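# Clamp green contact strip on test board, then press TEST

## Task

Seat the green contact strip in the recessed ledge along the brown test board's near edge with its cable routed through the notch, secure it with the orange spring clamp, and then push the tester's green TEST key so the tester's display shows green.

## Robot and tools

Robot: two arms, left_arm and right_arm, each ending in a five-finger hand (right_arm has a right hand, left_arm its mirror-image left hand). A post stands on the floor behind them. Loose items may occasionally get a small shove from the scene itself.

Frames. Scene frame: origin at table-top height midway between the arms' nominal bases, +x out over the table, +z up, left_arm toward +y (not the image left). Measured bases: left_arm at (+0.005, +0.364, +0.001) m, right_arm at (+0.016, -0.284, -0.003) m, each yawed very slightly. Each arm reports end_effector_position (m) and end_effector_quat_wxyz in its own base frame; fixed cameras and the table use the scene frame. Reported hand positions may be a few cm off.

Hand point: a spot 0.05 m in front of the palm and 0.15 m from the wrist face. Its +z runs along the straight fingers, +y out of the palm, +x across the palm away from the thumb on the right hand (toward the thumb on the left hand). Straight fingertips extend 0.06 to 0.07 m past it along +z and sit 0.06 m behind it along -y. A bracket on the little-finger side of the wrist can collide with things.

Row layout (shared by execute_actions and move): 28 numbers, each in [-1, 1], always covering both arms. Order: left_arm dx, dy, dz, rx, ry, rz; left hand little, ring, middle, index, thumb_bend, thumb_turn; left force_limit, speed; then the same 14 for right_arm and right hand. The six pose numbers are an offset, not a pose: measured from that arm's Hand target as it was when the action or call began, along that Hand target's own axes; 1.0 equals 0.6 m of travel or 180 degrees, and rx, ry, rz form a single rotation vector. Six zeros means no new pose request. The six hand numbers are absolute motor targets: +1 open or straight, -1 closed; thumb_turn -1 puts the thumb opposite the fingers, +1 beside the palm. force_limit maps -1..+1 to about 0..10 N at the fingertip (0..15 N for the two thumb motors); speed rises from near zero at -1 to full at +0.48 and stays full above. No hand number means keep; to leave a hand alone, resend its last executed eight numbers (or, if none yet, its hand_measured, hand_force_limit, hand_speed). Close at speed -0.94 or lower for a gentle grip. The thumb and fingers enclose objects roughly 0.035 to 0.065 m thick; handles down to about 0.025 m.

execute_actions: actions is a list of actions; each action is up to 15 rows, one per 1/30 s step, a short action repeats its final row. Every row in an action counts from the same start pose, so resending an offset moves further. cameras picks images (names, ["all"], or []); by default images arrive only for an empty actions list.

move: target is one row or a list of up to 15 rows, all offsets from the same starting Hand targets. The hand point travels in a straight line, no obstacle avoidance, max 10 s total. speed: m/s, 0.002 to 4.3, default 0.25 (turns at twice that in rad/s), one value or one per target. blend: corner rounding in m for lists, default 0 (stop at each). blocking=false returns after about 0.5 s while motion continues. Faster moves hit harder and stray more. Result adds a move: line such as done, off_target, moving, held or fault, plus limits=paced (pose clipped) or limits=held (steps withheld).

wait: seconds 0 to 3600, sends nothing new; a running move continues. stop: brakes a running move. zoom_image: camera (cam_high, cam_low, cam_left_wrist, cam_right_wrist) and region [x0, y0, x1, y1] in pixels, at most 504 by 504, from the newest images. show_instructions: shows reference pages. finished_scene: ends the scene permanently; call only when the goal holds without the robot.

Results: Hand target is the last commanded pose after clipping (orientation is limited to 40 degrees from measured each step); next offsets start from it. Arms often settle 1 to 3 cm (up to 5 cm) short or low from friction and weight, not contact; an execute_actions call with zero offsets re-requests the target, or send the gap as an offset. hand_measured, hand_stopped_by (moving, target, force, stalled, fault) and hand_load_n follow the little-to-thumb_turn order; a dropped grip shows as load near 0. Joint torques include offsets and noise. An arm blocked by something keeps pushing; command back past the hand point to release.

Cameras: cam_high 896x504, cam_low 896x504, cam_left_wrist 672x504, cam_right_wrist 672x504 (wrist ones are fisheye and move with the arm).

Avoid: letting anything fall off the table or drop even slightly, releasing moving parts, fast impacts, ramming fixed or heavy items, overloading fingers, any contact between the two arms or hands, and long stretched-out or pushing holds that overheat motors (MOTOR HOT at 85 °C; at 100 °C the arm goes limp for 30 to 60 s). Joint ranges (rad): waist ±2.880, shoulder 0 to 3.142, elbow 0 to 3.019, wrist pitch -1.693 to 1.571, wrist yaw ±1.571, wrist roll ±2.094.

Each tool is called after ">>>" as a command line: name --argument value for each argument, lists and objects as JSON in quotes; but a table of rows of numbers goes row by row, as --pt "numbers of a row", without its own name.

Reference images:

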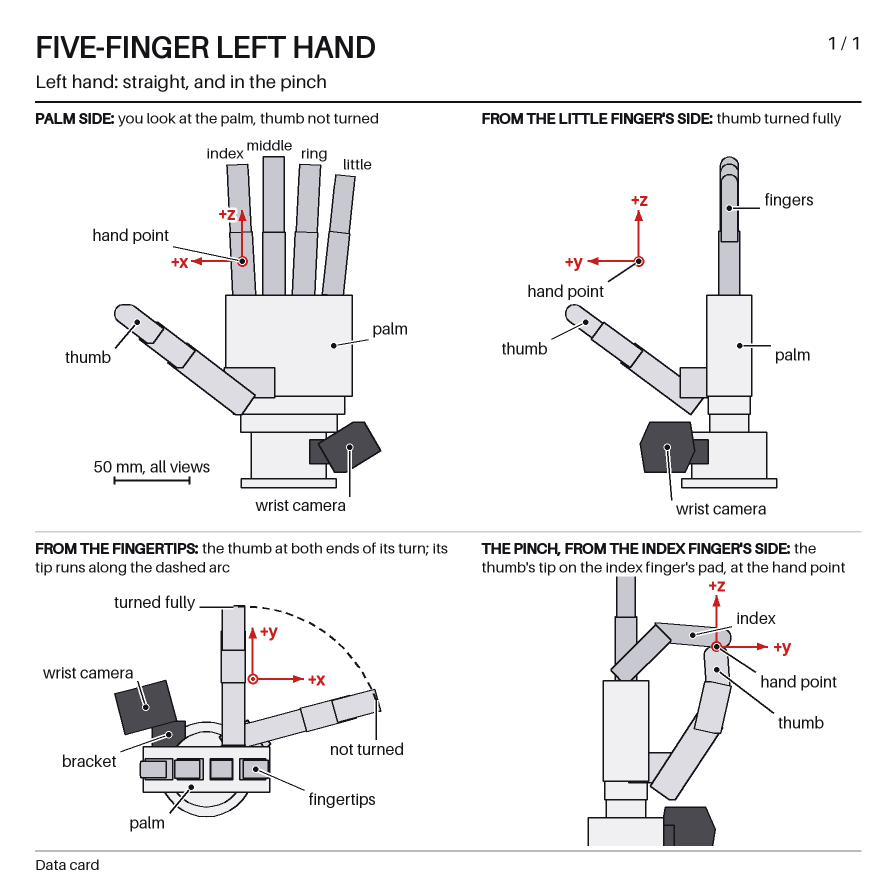

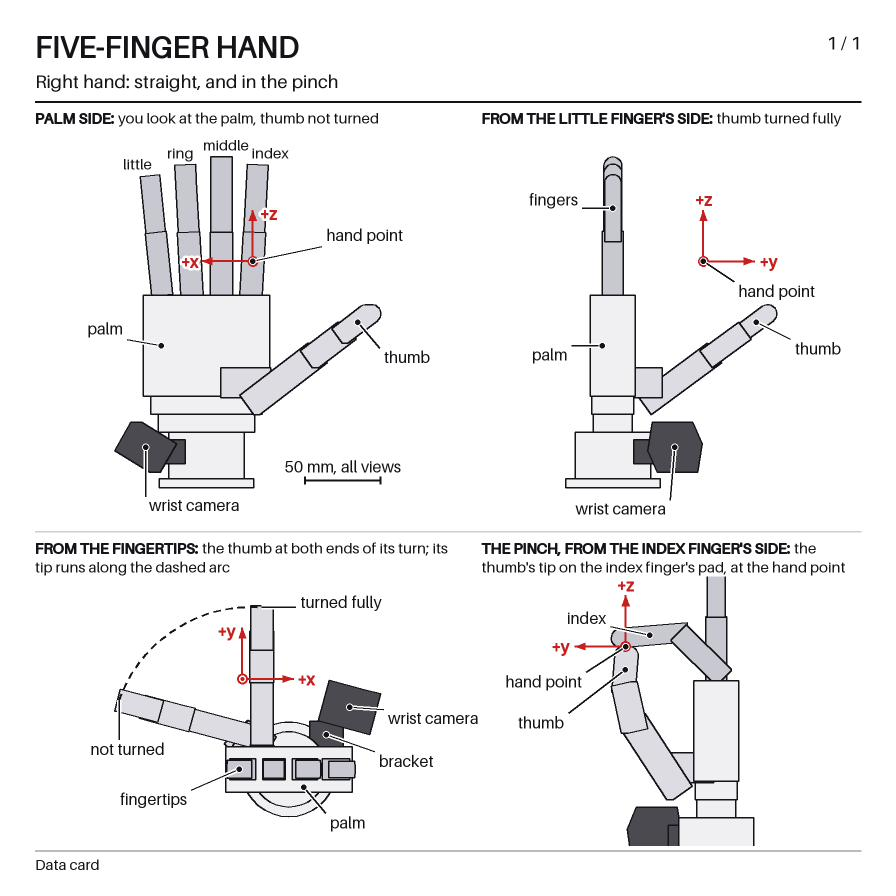

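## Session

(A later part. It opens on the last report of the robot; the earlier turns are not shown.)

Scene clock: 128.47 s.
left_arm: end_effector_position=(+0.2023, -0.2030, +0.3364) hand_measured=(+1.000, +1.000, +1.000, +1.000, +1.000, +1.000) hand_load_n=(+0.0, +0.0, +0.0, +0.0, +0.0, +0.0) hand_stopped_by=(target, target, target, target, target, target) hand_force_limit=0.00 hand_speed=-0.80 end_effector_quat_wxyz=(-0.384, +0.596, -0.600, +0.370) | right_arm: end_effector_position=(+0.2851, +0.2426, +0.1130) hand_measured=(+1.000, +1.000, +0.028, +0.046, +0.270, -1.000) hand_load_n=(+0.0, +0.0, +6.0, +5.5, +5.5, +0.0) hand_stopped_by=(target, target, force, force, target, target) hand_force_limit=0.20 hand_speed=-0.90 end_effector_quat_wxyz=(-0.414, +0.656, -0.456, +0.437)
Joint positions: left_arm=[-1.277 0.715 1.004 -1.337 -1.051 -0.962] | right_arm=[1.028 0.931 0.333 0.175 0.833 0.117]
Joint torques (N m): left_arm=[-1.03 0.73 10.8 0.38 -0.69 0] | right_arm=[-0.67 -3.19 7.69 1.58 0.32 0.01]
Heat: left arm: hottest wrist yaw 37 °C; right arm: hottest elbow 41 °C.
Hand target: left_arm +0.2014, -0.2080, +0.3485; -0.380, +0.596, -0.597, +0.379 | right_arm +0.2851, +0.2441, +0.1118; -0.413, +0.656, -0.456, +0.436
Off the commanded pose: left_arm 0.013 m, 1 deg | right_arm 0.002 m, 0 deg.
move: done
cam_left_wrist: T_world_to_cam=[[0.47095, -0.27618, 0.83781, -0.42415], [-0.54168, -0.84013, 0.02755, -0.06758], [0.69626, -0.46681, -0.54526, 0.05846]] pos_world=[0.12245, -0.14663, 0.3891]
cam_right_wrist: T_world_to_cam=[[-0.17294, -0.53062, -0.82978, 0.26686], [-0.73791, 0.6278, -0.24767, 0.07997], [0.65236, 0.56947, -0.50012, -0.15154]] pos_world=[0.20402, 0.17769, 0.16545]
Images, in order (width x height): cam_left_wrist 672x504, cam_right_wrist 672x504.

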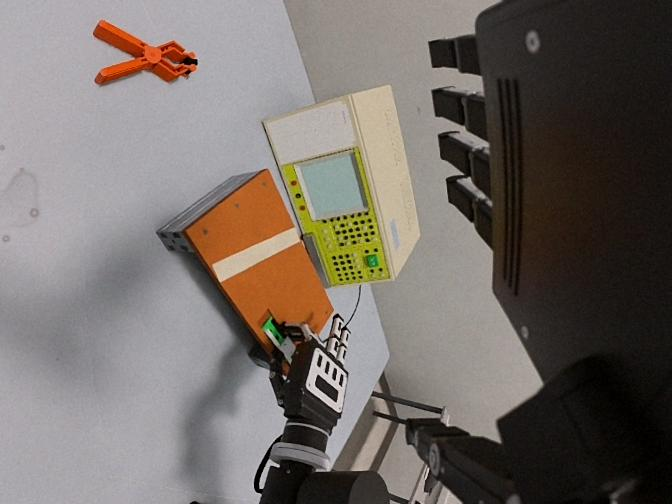

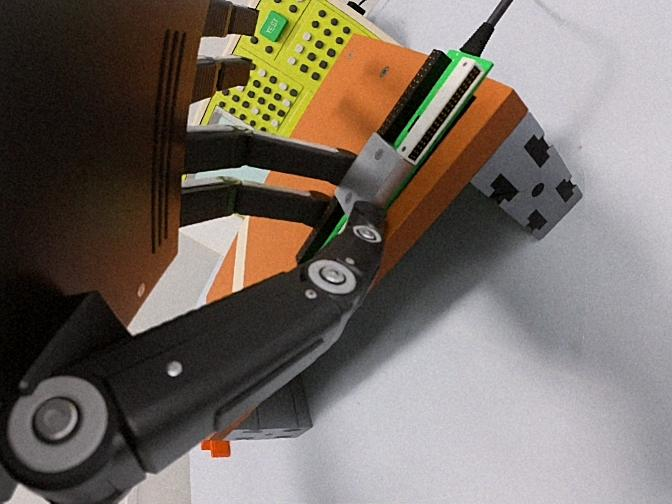

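>>> move --target '[0,0,0,0,0,0,1,1,1,1,1,1,0,-0.8,-0.0255,-0.0107,0.0008,0,0,0,1,1,-0.06,-0.06,0.27,-1,0.2,-0.9]' --speed 0.03 --cameras '["cam_right_wrist","cam_left_wrist","cam_high"]'

>>> zoom_image --camera "cam_right_wrist" --region '[280, 30, 560, 290]'

>>> zoom_image --camera "cam_left_wrist" --region '[250, 300, 310, 360]'

>>> zoom_image --camera "cam_high" --region '[398, 190, 458, 230]'

Scene clock: 129.83 s.
left_arm: end_effector_position=(+0.2023, -0.2030, +0.3364) hand_measured=(+1.000, +1.000, +1.000, +1.000, +1.000, +1.000) hand_load_n=(+0.0, +0.0, +0.0, +0.0, +0.0, -0.5) hand_stopped_by=(target, target, target, target, target, target) hand_force_limit=0.00 hand_speed=-0.80 end_effector_quat_wxyz=(-0.384, +0.596, -0.600, +0.370) | right_arm: end_effector_position=(+0.2850, +0.2456, +0.1113) hand_measured=(+1.000, +1.000, +0.028, +0.046, +0.270, -1.000) hand_load_n=(+0.0, +0.0, +6.5, +1.0, +6.0, -0.5) hand_stopped_by=(target, target, force, force, target, target) hand_force_limit=0.20 hand_speed=-0.90 end_effector_quat_wxyz=(-0.406, +0.652, -0.458, +0.447)
Joint positions: left_arm=[-1.277 0.715 1.004 -1.337 -1.051 -0.962] | right_arm=[1.051 0.963 0.344 0.179 0.878 0.126]
Joint torques (N m): left_arm=[-1.03 0.85 10.78 0.39 -0.69 0] | right_arm=[0.56 -2.2 9.28 0.9 -0.04 0.15]
Heat: left arm: hottest wrist yaw 37 °C; right arm: hottest elbow 41 °C.
Hand target: left_arm +0.2014, -0.2080, +0.3485; -0.380, +0.596, -0.597, +0.379 | right_arm +0.2839, +0.2605, +0.1146; -0.413, +0.656, -0.456, +0.436
Off the commanded pose: left_arm 0.013 m, 1 deg | right_arm 0.015 m, 2 deg.
move: off_target (right_arm)
cam_left_wrist: T_world_to_cam=[[0.47095, -0.27618, 0.83781, -0.42415], [-0.54168, -0.84013, 0.02755, -0.06758], [0.69626, -0.46681, -0.54526, 0.05846]] pos_world=[0.12245, -0.14663, 0.3891]
cam_right_wrist: T_world_to_cam=[[-0.1783, -0.53905, -0.82318, 0.2699], [-0.7234, 0.63891, -0.2617, 0.07233], [0.66701, 0.54883, -0.50387, -0.15274]] pos_world=[0.20233, 0.18311, 0.16415]
Images, in order (width x height): cam_high 896x504, cam_left_wrist 672x504, cam_right_wrist 672x504.

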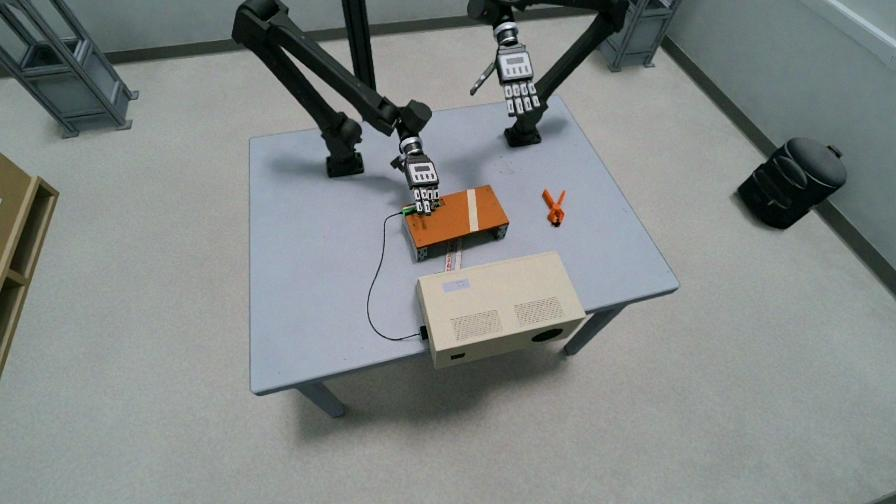

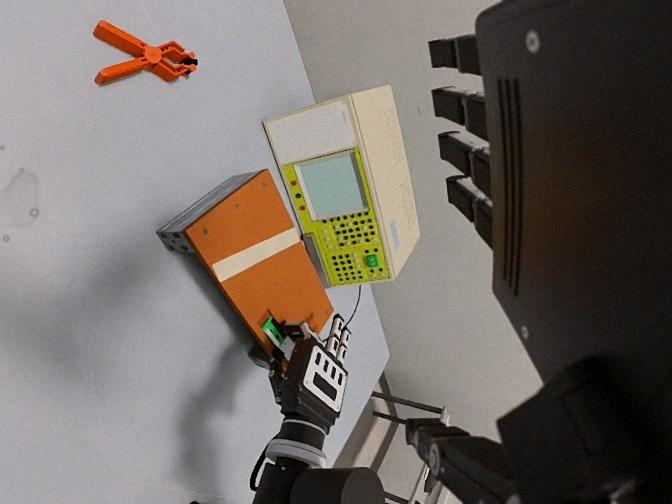

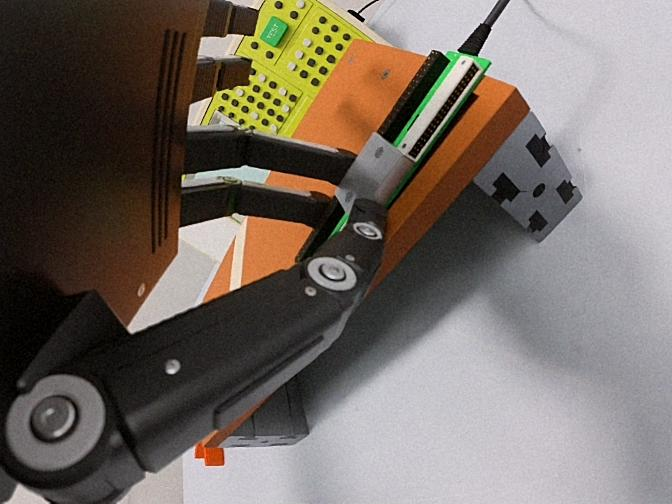

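Scaled by 1.800 from the camera's image (finer frame: 960x720).

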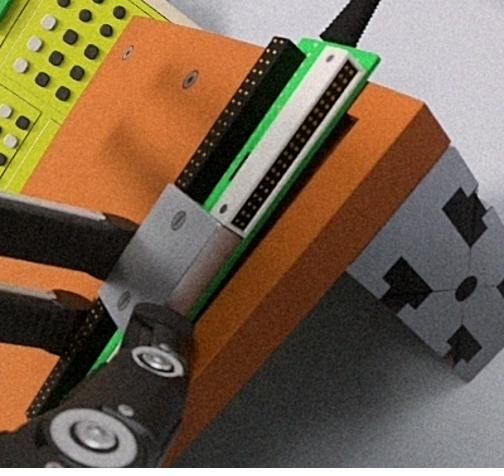

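Scaled by 8.400 from the camera's image (finer frame: 960x720).

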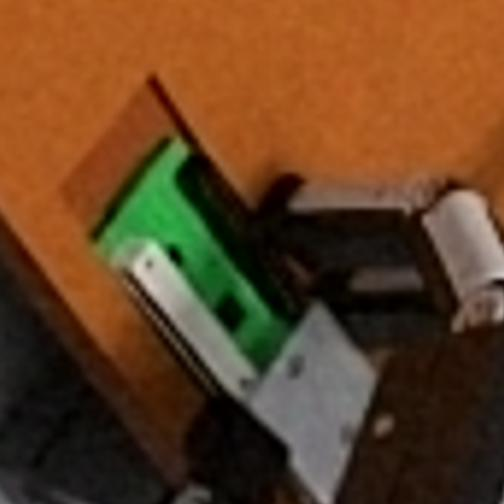

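Scaled by 8.400 from the camera's image (finer frame: 1280x720).

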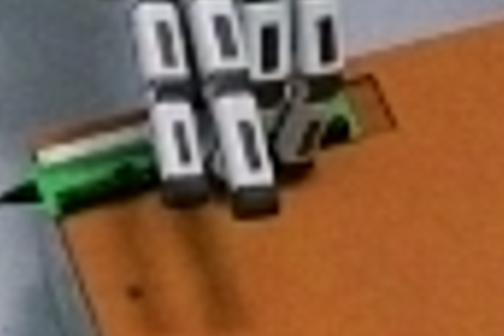

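>>> move --target '[0,0,0,0,0,0,1,1,1,1,1,1,0,-0.8,0.0038,-0.0203,-0.0087,-0.0018,0.0083,0.0025,1,1,-0.06,-0.06,0.27,-1,0.2,-0.9]' --speed 0.03 --cameras '["cam_right_wrist","cam_left_wrist","cam_high"]'

>>> zoom_image --camera "cam_right_wrist" --region '[280, 30, 560, 290]'

>>> zoom_image --camera "cam_left_wrist" --region '[250, 300, 310, 360]'

>>> zoom_image --camera "cam_high" --region '[398, 190, 458, 230]'

Scene clock: 131.80 s.
left_arm: end_effector_position=(+0.2023, -0.2030, +0.3364) hand_measured=(+1.000, +1.000, +1.000, +1.000, +1.000, +1.000) hand_load_n=(+0.0, +0.0, -0.5, +0.0, +0.0, +0.0) hand_stopped_by=(target, target, target, target, target, target) hand_force_limit=0.00 hand_speed=-0.80 end_effector_quat_wxyz=(-0.384, +0.596, -0.600, +0.370) | right_arm: end_effector_position=(+0.2839, +0.2446, +0.1139) hand_measured=(+1.000, +1.000, +0.028, +0.046, +0.270, -1.000) hand_load_n=(+0.0, +0.0, +5.0, +3.0, +3.0, +0.0) hand_stopped_by=(target, target, force, force, target, target) hand_force_limit=0.20 hand_speed=-0.90 end_effector_quat_wxyz=(-0.391, +0.653, -0.467, +0.451)
Joint positions: left_arm=[-1.277 0.715 1.004 -1.337 -1.051 -0.962] | right_arm=[1.063 0.963 0.373 0.101 0.91 0.162]
Joint torques (N m): left_arm=[-1.08 0.79 10.78 0.38 -0.68 0] | right_arm=[1.08 -4.31 9.74 0.58 0.26 0.11]
Heat: left arm: hottest wrist yaw 37 °C; right arm: hottest elbow 41 °C.
Hand target: left_arm +0.2014, -0.2080, +0.3485; -0.380, +0.596, -0.597, +0.379 | right_arm +0.2823, +0.2604, +0.1278; -0.407, +0.650, -0.465, +0.442
Off the commanded pose: left_arm 0.013 m, 1 deg | right_arm 0.021 m, 2 deg.
move: off_target (right_arm)
cam_left_wrist: T_world_to_cam=[[0.47095, -0.27618, 0.83781, -0.42415], [-0.54168, -0.84013, 0.02755, -0.06758], [0.69626, -0.46681, -0.54526, 0.05846]] pos_world=[0.12245, -0.14663, 0.3891]
cam_right_wrist: T_world_to_cam=[[-0.20562, -0.54739, -0.81123, 0.27971], [-0.70993, 0.65399, -0.26135, 0.06529], [0.67359, 0.52217, -0.52307, -0.14327]] pos_world=[0.20037, 0.18523, 0.16903]
Images, in order (width x height): cam_high 896x504, cam_left_wrist 672x504, cam_right_wrist 672x504.

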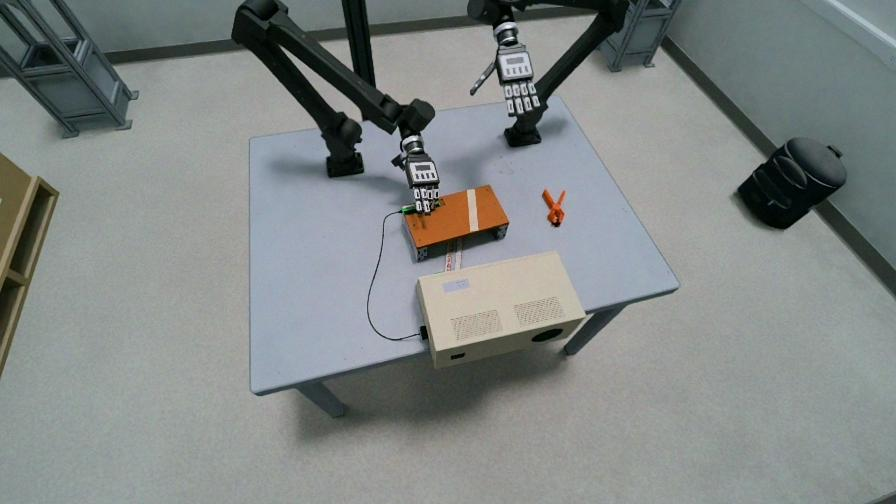

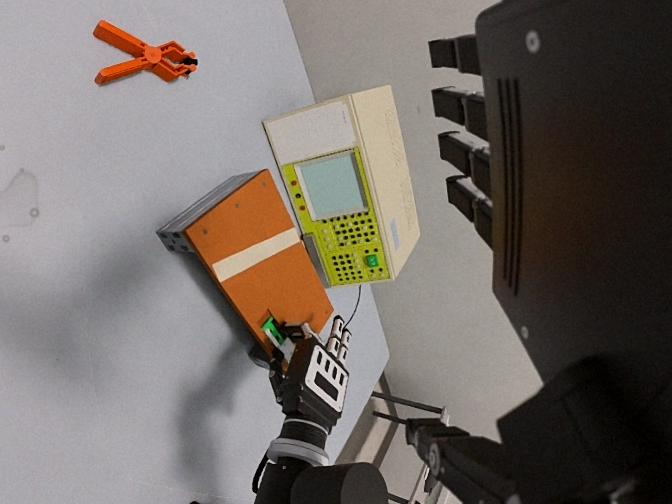

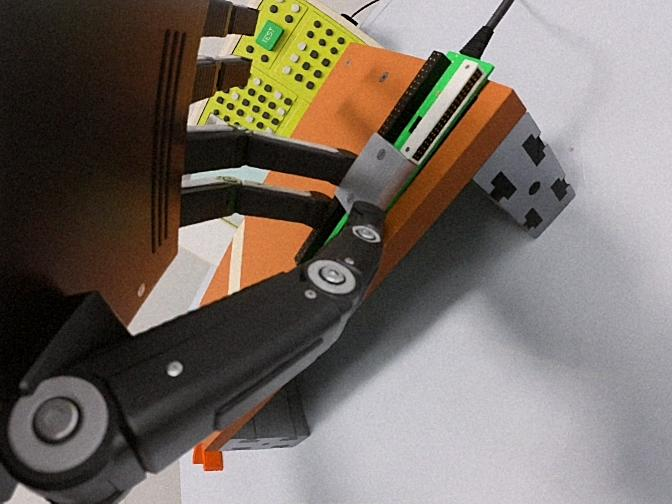

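Scaled by 1.800 from the camera's image (finer frame: 960x720).

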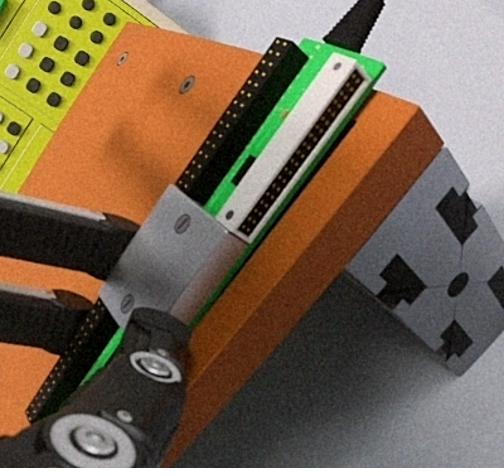

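Scaled by 8.400 from the camera's image (finer frame: 960x720).

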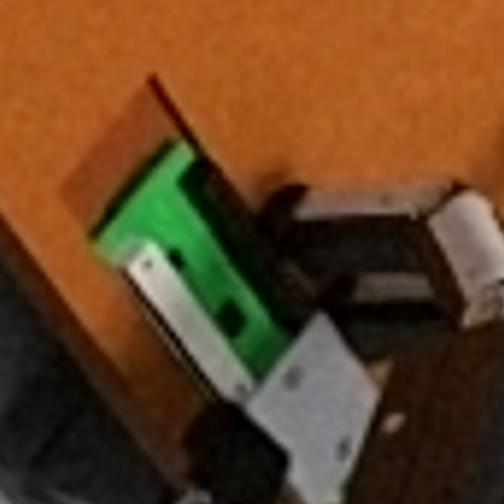

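Scaled by 8.400 from the camera's image (finer frame: 1280x720).

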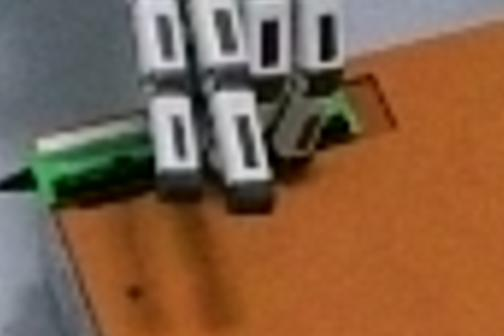

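>>> move --target '[0,0,0,0,0,0,1,1,1,1,1,1,0,-0.8,0.005,-0.0238,-0.007,0,0,0,1,1,-0.06,-0.06,0.27,-1,0.2,-0.9]' --speed 0.04 --cameras '["cam_right_wrist","cam_left_wrist","cam_high","cam_low"]'

>>> zoom_image --camera "cam_right_wrist" --region '[280, 30, 560, 290]'

>>> zoom_image --camera "cam_left_wrist" --region '[250, 300, 310, 360]'

>>> zoom_image --camera "cam_low" --region '[420, 220, 540, 300]'

Scene clock: 133.30 s.
left_arm: end_effector_position=(+0.2023, -0.2030, +0.3364) hand_measured=(+1.000, +1.000, +1.000, +1.000, +1.000, +1.000) hand_load_n=(+0.0, +0.0, +0.0, +0.0, +0.0, +0.0) hand_stopped_by=(target, target, target, target, target, target) hand_force_limit=0.00 hand_speed=-0.80 end_effector_quat_wxyz=(-0.384, +0.596, -0.600, +0.370) | right_arm: end_effector_position=(+0.2807, +0.2436, +0.1232) hand_measured=(+1.000, +1.000, +0.028, +0.046, +0.270, -1.000) hand_load_n=(+0.0, -0.5, +0.0, +1.5, +0.0, +0.0) hand_stopped_by=(target, target, force, force, target, target) hand_force_limit=0.20 hand_speed=-0.90 end_effector_quat_wxyz=(-0.387, +0.658, -0.464, +0.450)
Joint positions: left_arm=[-1.277 0.715 1.004 -1.337 -1.051 -0.962] | right_arm=[1.069 0.928 0.392 0.032 0.91 0.163]
Joint torques (N m): left_arm=[-1.03 0.73 10.78 0.39 -0.68 0] | right_arm=[0.67 -4.42 10.62 0.8 0.28 0.11]
Heat: left arm: hottest wrist yaw 37 °C; right arm: hottest elbow 41 °C.
Hand target: left_arm +0.2014, -0.2080, +0.3485; -0.380, +0.596, -0.597, +0.379 | right_arm +0.2824, +0.2603, +0.1432; -0.407, +0.650, -0.465, +0.442
Off the commanded pose: left_arm 0.013 m, 1 deg | right_arm 0.026 m, 3 deg.
move: off_target (right_arm)
cam_left_wrist: T_world_to_cam=[[0.47095, -0.27618, 0.83781, -0.42415], [-0.54168, -0.84013, 0.02755, -0.06758], [0.69626, -0.46681, -0.54526, 0.05846]] pos_world=[0.12245, -0.14663, 0.3891]
cam_right_wrist: T_world_to_cam=[[-0.20817, -0.5579, -0.80337, 0.28836], [-0.71581, 0.64663, -0.26358, 0.06985], [0.66654, 0.5202, -0.53396, -0.13195]] pos_world=[0.19798, 0.18435, 0.17962]

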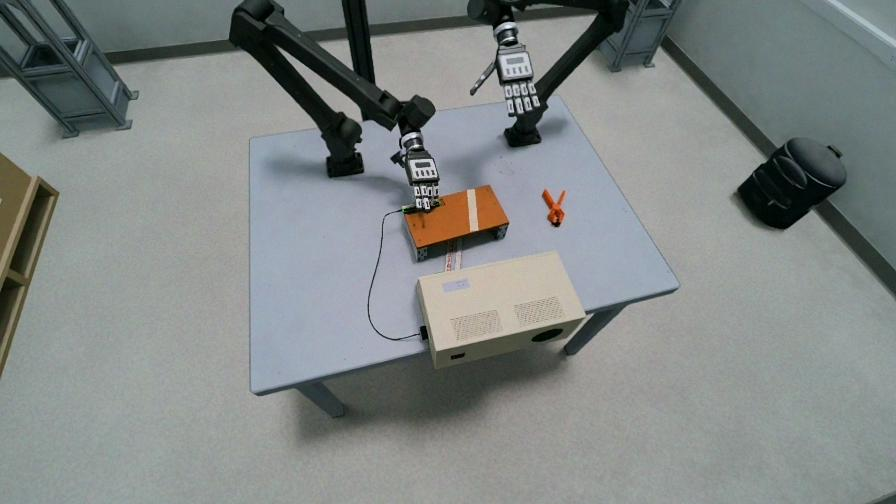

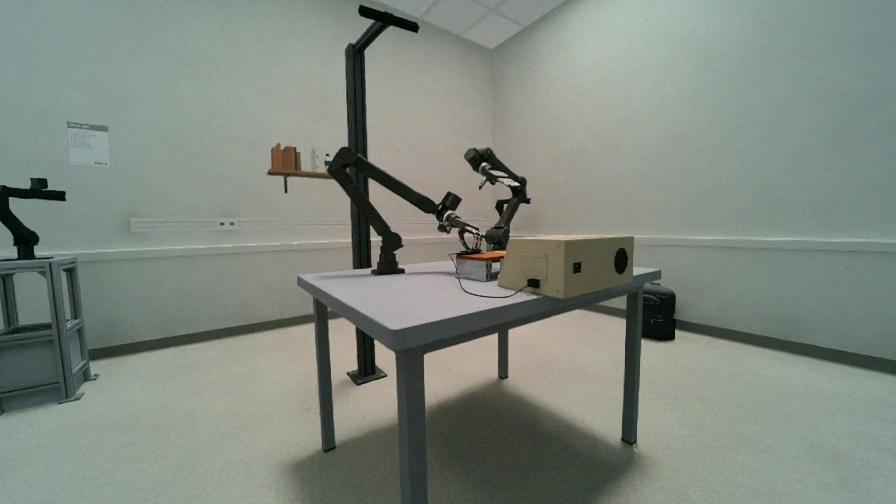

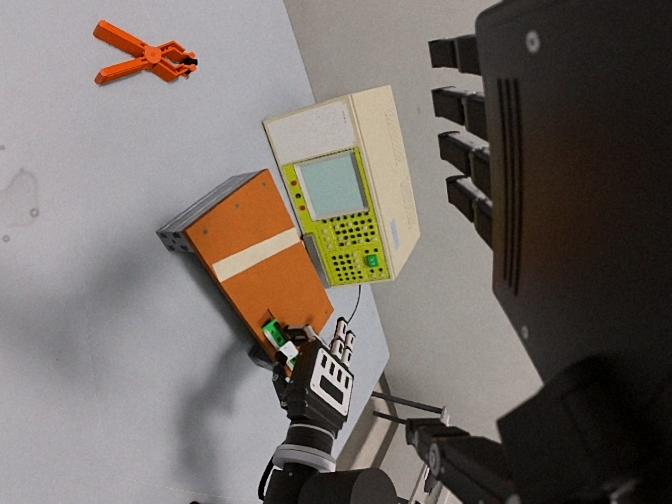

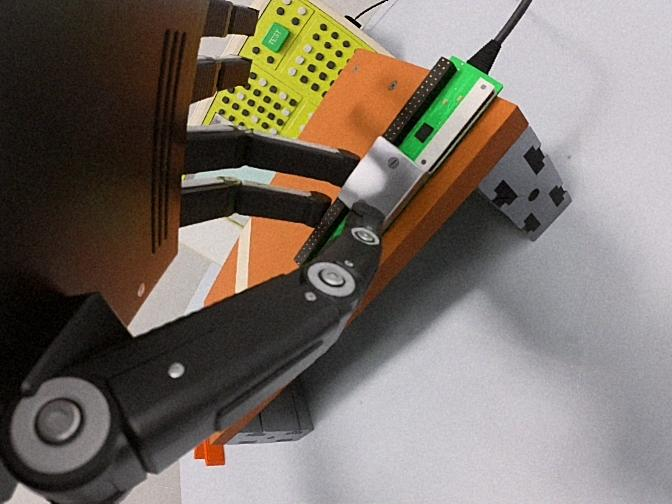

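Scaled by 1.800 from the camera's image (finer frame: 960x720).

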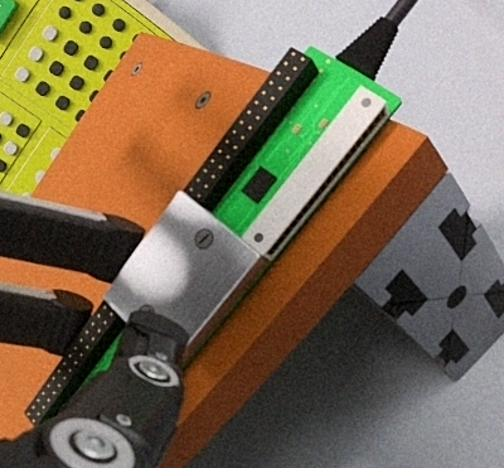

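Scaled by 8.400 from the camera's image (finer frame: 960x720).

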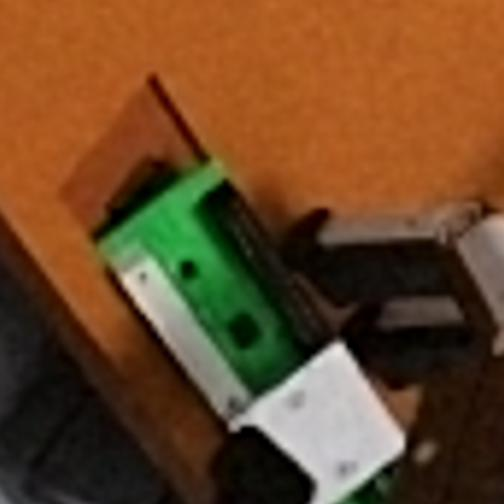

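Scaled by 4.200 from the camera's image (finer frame: 1280x720).

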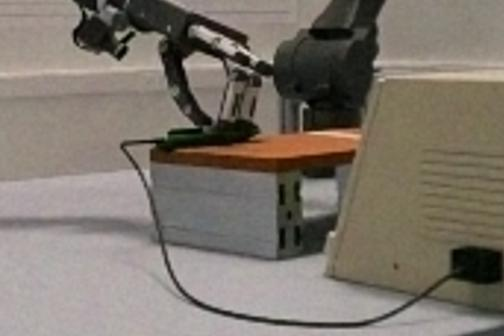

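>>> move --pt "0 0 0 0 0 0 1 1 1 1 1 1 0 -0.8 -0.0055 0.0395 0.0125 0 0 0 1 1 -0.06 -0.06 0.27 -1 0.2 -0.9" --pt "0 0 0 0 0 0 1 1 1 1 1 1 0 -0.8 -0.0055 0.0395 0.0125 0 0 0 1 1 0.2 0.2 0.27 -1 0.2 -0.94" --speed 0.04 --cameras '["cam_right_wrist","cam_left_wrist","cam_high"]'

>>> zoom_image --camera "cam_right_wrist" --region '[280, 30, 560, 290]'

>>> zoom_image --camera "cam_left_wrist" --region '[250, 300, 310, 360]'

>>> zoom_image --camera "cam_high" --region '[398, 190, 458, 230]'

Scene clock: 138.20 s.
left_arm: end_effector_position=(+0.2023, -0.2030, +0.3364) hand_measured=(+1.000, +1.000, +1.000, +1.000, +1.000, +1.000) hand_load_n=(+0.0, +0.0, +0.0, +0.0, +0.0, +0.0) hand_stopped_by=(target, target, target, target, target, target) hand_force_limit=0.00 hand_speed=-0.80 end_effector_quat_wxyz=(-0.384, +0.596, -0.600, +0.370) | right_arm: end_effector_position=(+0.2843, +0.2516, +0.1152) hand_measured=(+1.000, +1.000, +0.200, +0.200, +0.270, -1.000) hand_load_n=(+0.0, +0.0, -0.5, +0.0, +0.5, +0.0) hand_stopped_by=(target, target, target, target, target, target) hand_force_limit=0.20 hand_speed=-0.94 end_effector_quat_wxyz=(-0.397, +0.653, -0.465, +0.447)
Joint positions: left_arm=[-1.277 0.715 1.004 -1.337 -1.051 -0.962] | right_arm=[1.069 0.977 0.381 0.116 0.905 0.163]
Joint torques (N m): left_arm=[-1.03 0.79 10.8 0.38 -0.69 0] | right_arm=[0.15 -3.9 7.76 2.02 0.29 0.08]
Heat: left arm: hottest wrist yaw 37 °C; right arm: hottest elbow 42 °C.
Hand target: left_arm +0.2014, -0.2080, +0.3485; -0.380, +0.596, -0.597, +0.379 | right_arm +0.2832, +0.2588, +0.1181; -0.407, +0.650, -0.465, +0.442
Off the commanded pose: left_arm 0.013 m, 1 deg | right_arm 0.008 m, 1 deg.
move: done
cam_left_wrist: T_world_to_cam=[[0.47095, -0.27618, 0.83781, -0.42415], [-0.54168, -0.84013, 0.02755, -0.06758], [0.69626, -0.46681, -0.54526, 0.05846]] pos_world=[0.12245, -0.14663, 0.3891]
cam_right_wrist: T_world_to_cam=[[-0.19844, -0.54162, -0.81687, 0.28186], [-0.71629, 0.64902, -0.25632, 0.0638], [0.66899, 0.53425, -0.51675, -0.14892]] pos_world=[0.20126, 0.19082, 0.16964]
Images, in order (width x height): cam_high 896x504, cam_left_wrist 672x504, cam_right_wrist 672x504.

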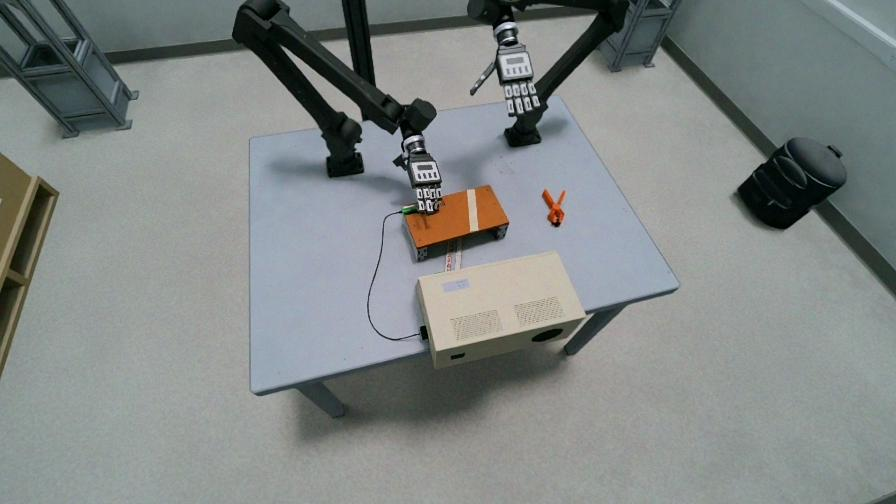

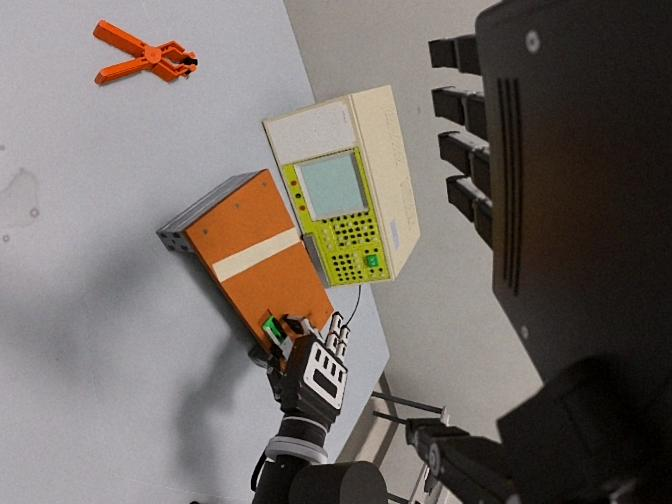

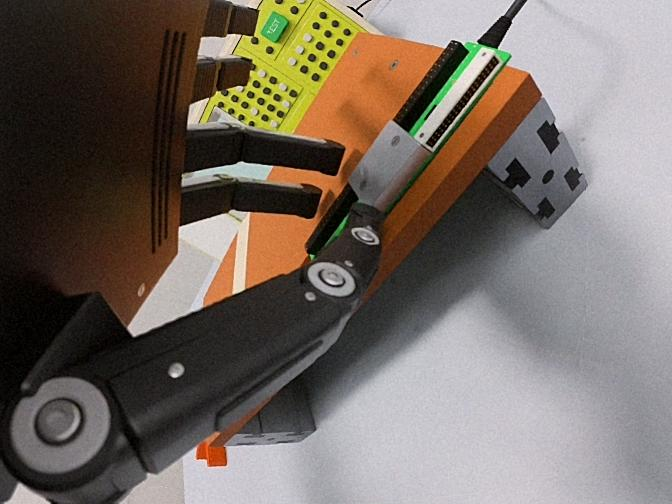

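Scaled by 1.800 from the camera's image (finer frame: 960x720).

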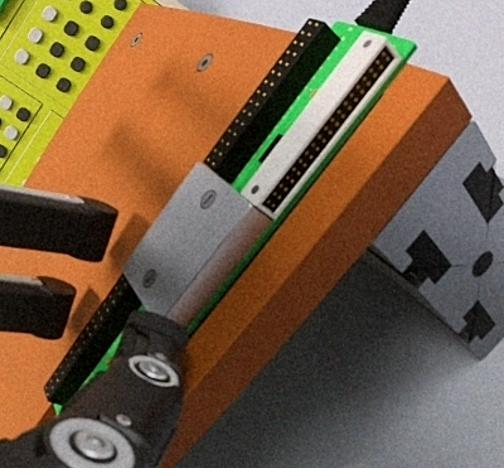

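Scaled by 8.400 from the camera's image (finer frame: 960x720).

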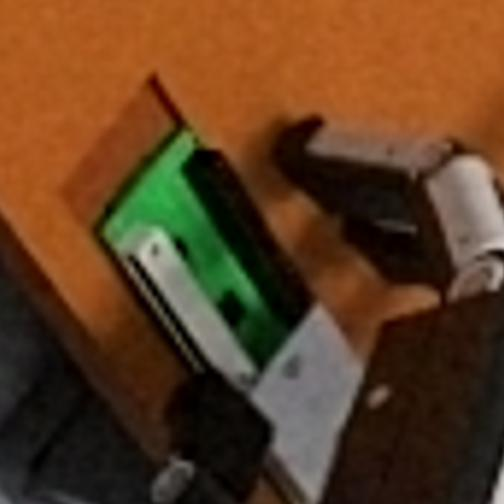

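Scaled by 8.400 from the camera's image (finer frame: 1280x720).

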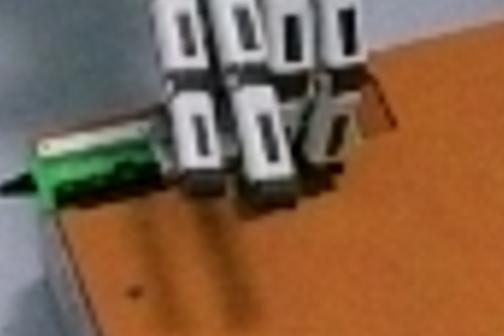

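>>> move --pt "0 0 0 0 0 0 1 1 1 1 1 1 0 -0.8 0 0 0 0 0 0 1 1 0.34 0.34 0.27 -1 -0.2 -0.7" --pt "0 0 0 0 0 0 1 1 1 1 1 1 0 -0.8 0.0098 -0.047 -0.0139 0 0 0 1 1 0.34 0.34 0.31 -1 -0.2 -0.7" --pt "0 0 0 0 0 0 1 1 1 1 1 1 0 -0.8 0.117 -0.0232 -0.0192 0 0 0 1 1 0.34 0.34 0.31 -1 -0.2 -0.7" --pt "0 0 0 0 0 0 1 1 1 1 1 1 0 -0.8 0.1082 0.0192 -0.0067 0 0 0 1 1 0.34 0.34 0.31 -1 -0.2 -0.7" --speed 0.07 --cameras '["cam_right_wrist","cam_left_wrist","cam_high"]'

>>> zoom_image --camera "cam_right_wrist" --region '[280, 60, 560, 320]'

>>> zoom_image --camera "cam_left_wrist" --region '[250, 300, 330, 380]'

>>> zoom_image --camera "cam_high" --region '[398, 190, 458, 230]'

Scene clock: 143.57 s.
left_arm: end_effector_position=(+0.2023, -0.2030, +0.3364) hand_measured=(+1.000, +1.000, +1.000, +1.000, +1.000, +1.000) hand_load_n=(+0.0, +0.0, +0.0, +0.0, +0.0, -0.5) hand_stopped_by=(target, target, target, target, target, target) hand_force_limit=0.00 hand_speed=-0.80 end_effector_quat_wxyz=(-0.384, +0.596, -0.600, +0.370) | right_arm: end_effector_position=(+0.2826, +0.1929, +0.1144) hand_measured=(+1.000, +1.000, +0.340, +0.340, +0.310, -1.000) hand_load_n=(+0.0, -0.5, +0.0, +0.0, +0.0, +0.0) hand_stopped_by=(target, target, target, target, target, target) hand_force_limit=-0.20 hand_speed=-0.70 end_effector_quat_wxyz=(-0.404, +0.655, -0.466, +0.436)
Joint positions: left_arm=[-1.277 0.715 1.004 -1.337 -1.051 -0.962] | right_arm=[0.912 0.731 0.268 0.055 0.742 0.079]
Joint torques (N m): left_arm=[-1.03 0.79 10.8 0.39 -0.68 0] | right_arm=[-1.55 -1.9 8.8 2.18 0.24 -0.16]
Heat: left arm: hottest wrist yaw 37 °C; right arm: hottest elbow 42 °C.
Hand target: left_arm +0.2014, -0.2080, +0.3485; -0.380, +0.596, -0.597, +0.379 | right_arm +0.2879, +0.1931, +0.1210; -0.407, +0.650, -0.465, +0.442
Off the commanded pose: left_arm 0.013 m, 1 deg | right_arm 0.009 m, 1 deg.
move: done; target 2's new numbers were sent with right_arm's hand 0.030 m and 3 deg from that target
cam_left_wrist: T_world_to_cam=[[0.47095, -0.27618, 0.83781, -0.42415], [-0.54168, -0.84013, 0.02755, -0.06758], [0.69626, -0.46681, -0.54526, 0.05846]] pos_world=[0.12245, -0.14663, 0.3891]
cam_right_wrist: T_world_to_cam=[[-0.19875, -0.52949, -0.82471, 0.24779], [-0.72825, 0.64293, -0.23728, 0.10284], [0.65587, 0.55343, -0.51338, -0.11729]] pos_world=[0.20106, 0.12999, 0.16855]
Images, in order (width x height): cam_high 896x504, cam_left_wrist 672x504, cam_right_wrist 672x504.

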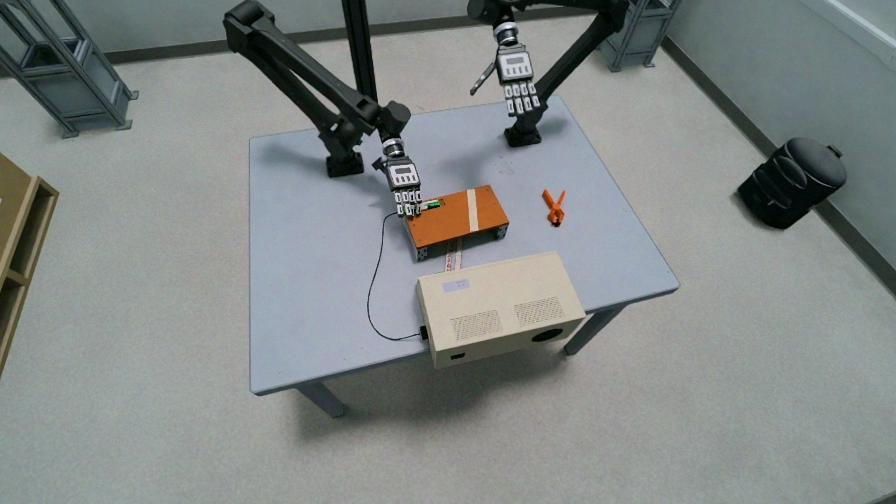

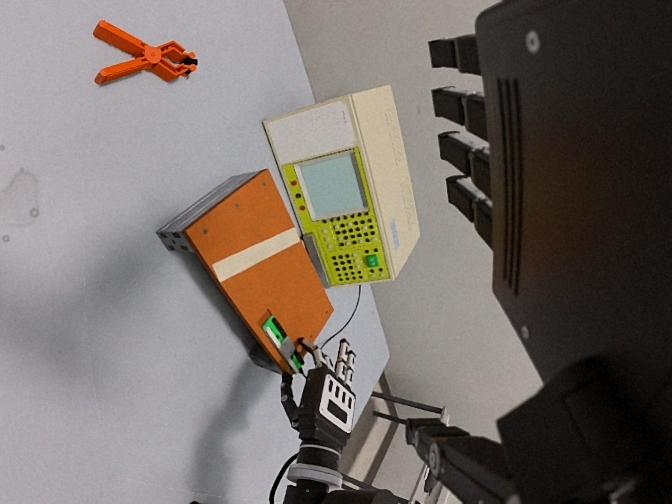

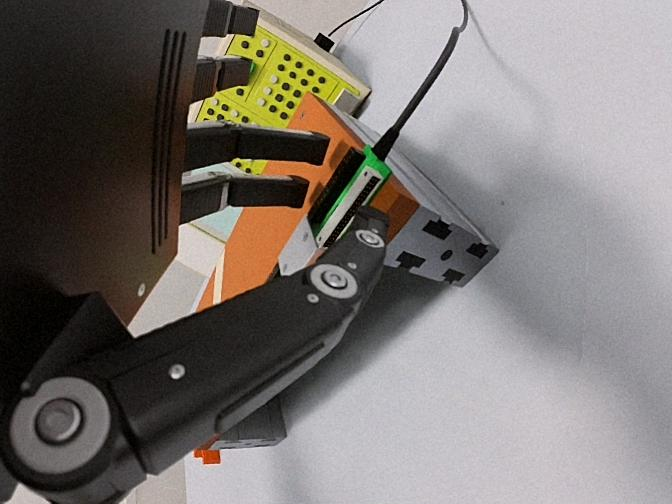

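Scaled by 1.800 from the camera's image (finer frame: 960x720).

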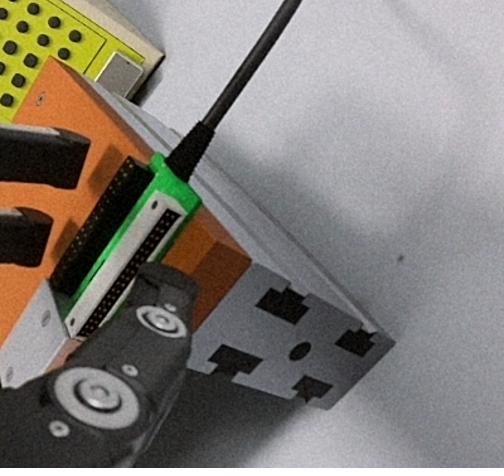

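Scaled by 6.300 from the camera's image (finer frame: 960x720).

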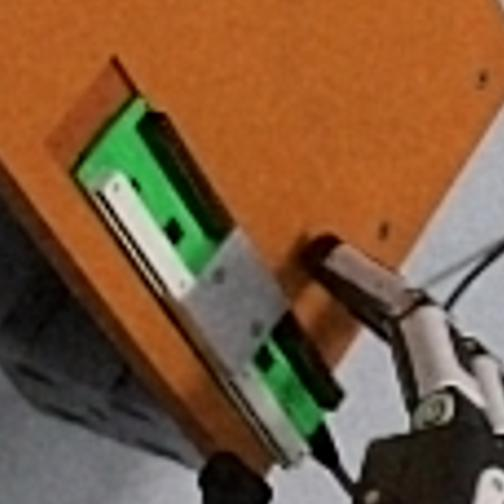

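Scaled by 8.400 from the camera's image (finer frame: 1280x720).

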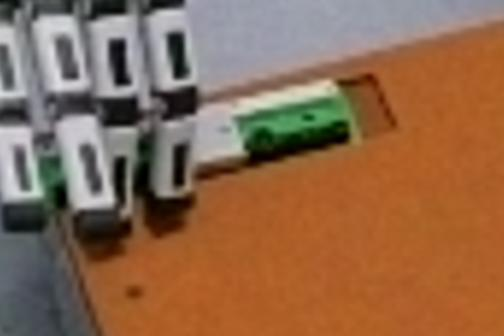

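>>> move --target '[0,0,0,0,0,0,1,1,1,1,1,1,0,-0.8,-0.0003,-0.0025,0.0118,0,0,0,1,1,0.34,0.34,0.31,-1,-0.2,-0.7]' --speed 0.05 --cameras '["cam_right_wrist","cam_left_wrist"]'

>>> zoom_image --camera "cam_right_wrist" --region '[280, 60, 560, 320]'

>>> zoom_image --camera "cam_left_wrist" --region '[250, 300, 330, 380]'

Scene clock: 144.93 s.
left_arm: end_effector_position=(+0.2023, -0.2030, +0.3364) hand_measured=(+1.000, +1.000, +1.000, +1.000, +1.000, +1.000) hand_load_n=(+0.0, +0.0, -0.5, +0.0, +0.0, -0.5) hand_stopped_by=(target, target, target, target, target, target) hand_force_limit=0.00 hand_speed=-0.80 end_effector_quat_wxyz=(-0.384, +0.596, -0.600, +0.370) | right_arm: end_effector_position=(+0.2864, +0.1958, +0.1133) hand_measured=(+1.000, +1.000, +0.340, +0.340, +0.310, -1.000) hand_load_n=(+0.0, +0.0, +0.0, +0.0, +2.0, +0.0) hand_stopped_by=(target, target, target, target, target, target) hand_force_limit=-0.20 hand_speed=-0.70 end_effector_quat_wxyz=(-0.408, +0.656, -0.465, +0.433)
Joint positions: left_arm=[-1.277 0.715 1.004 -1.337 -1.051 -0.962] | right_arm=[0.898 0.752 0.268 0.087 0.718 0.071]
Joint torques (N m): left_arm=[-1.08 0.73 10.8 0.39 -0.69 -0.01] | right_arm=[-2.49 -1.67 9.18 2.13 0.32 -0.17]
Heat: left arm: hottest wrist yaw 37 °C; right arm: hottest elbow 42 °C.
Hand target: left_arm +0.2014, -0.2080, +0.3485; -0.380, +0.596, -0.597, +0.379 | right_arm +0.2951, +0.1944, +0.1205; -0.407, +0.650, -0.465, +0.442
Off the commanded pose: left_arm 0.013 m, 1 deg | right_arm 0.011 m, 1 deg.
move: off_target (right_arm)
cam_left_wrist: T_world_to_cam=[[0.47095, -0.27618, 0.83781, -0.42415], [-0.54168, -0.84013, 0.02755, -0.06758], [0.69626, -0.46681, -0.54526, 0.05846]] pos_world=[0.12245, -0.14663, 0.3891]
cam_right_wrist: T_world_to_cam=[[-0.19361, -0.52533, -0.82858, 0.24734], [-0.73398, 0.63796, -0.23298, 0.10562], [0.65099, 0.56305, -0.5091, -0.12296]] pos_world=[0.20546, 0.13178, 0.16695]
Images, in order (width x height): cam_left_wrist 672x504, cam_right_wrist 672x504.

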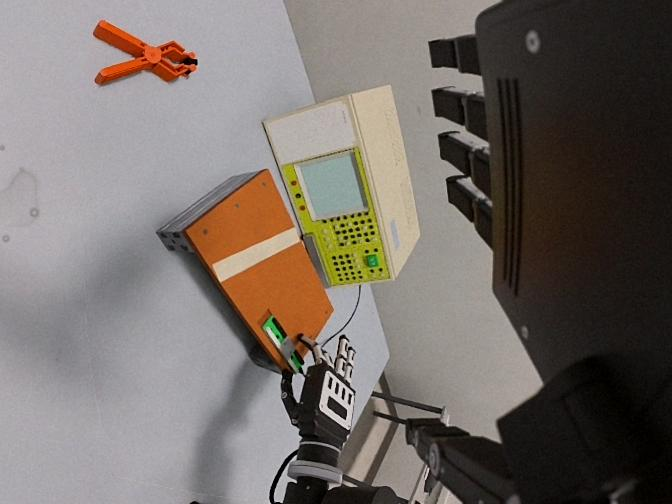

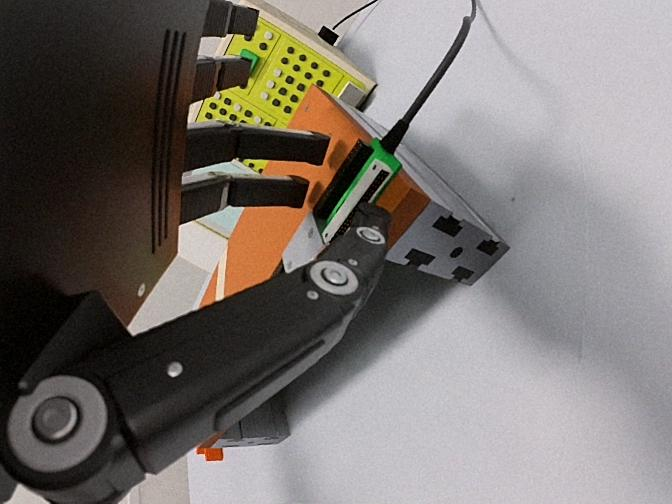

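Scaled by 1.800 from the camera's image (finer frame: 960x720).

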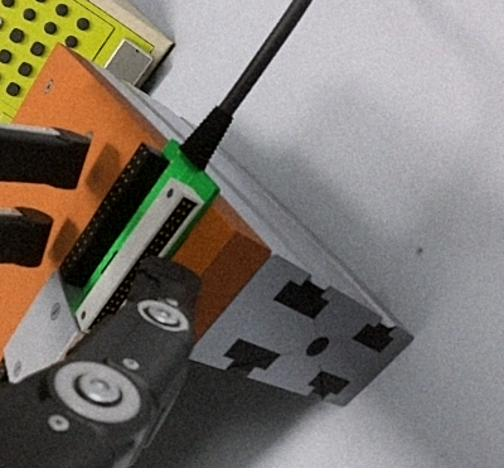

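Scaled by 6.300 from the camera's image (finer frame: 960x720).

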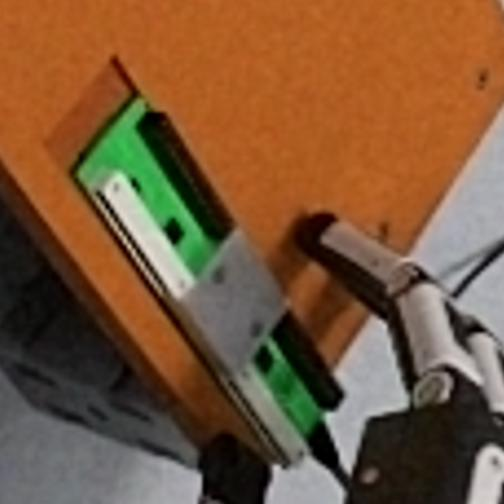

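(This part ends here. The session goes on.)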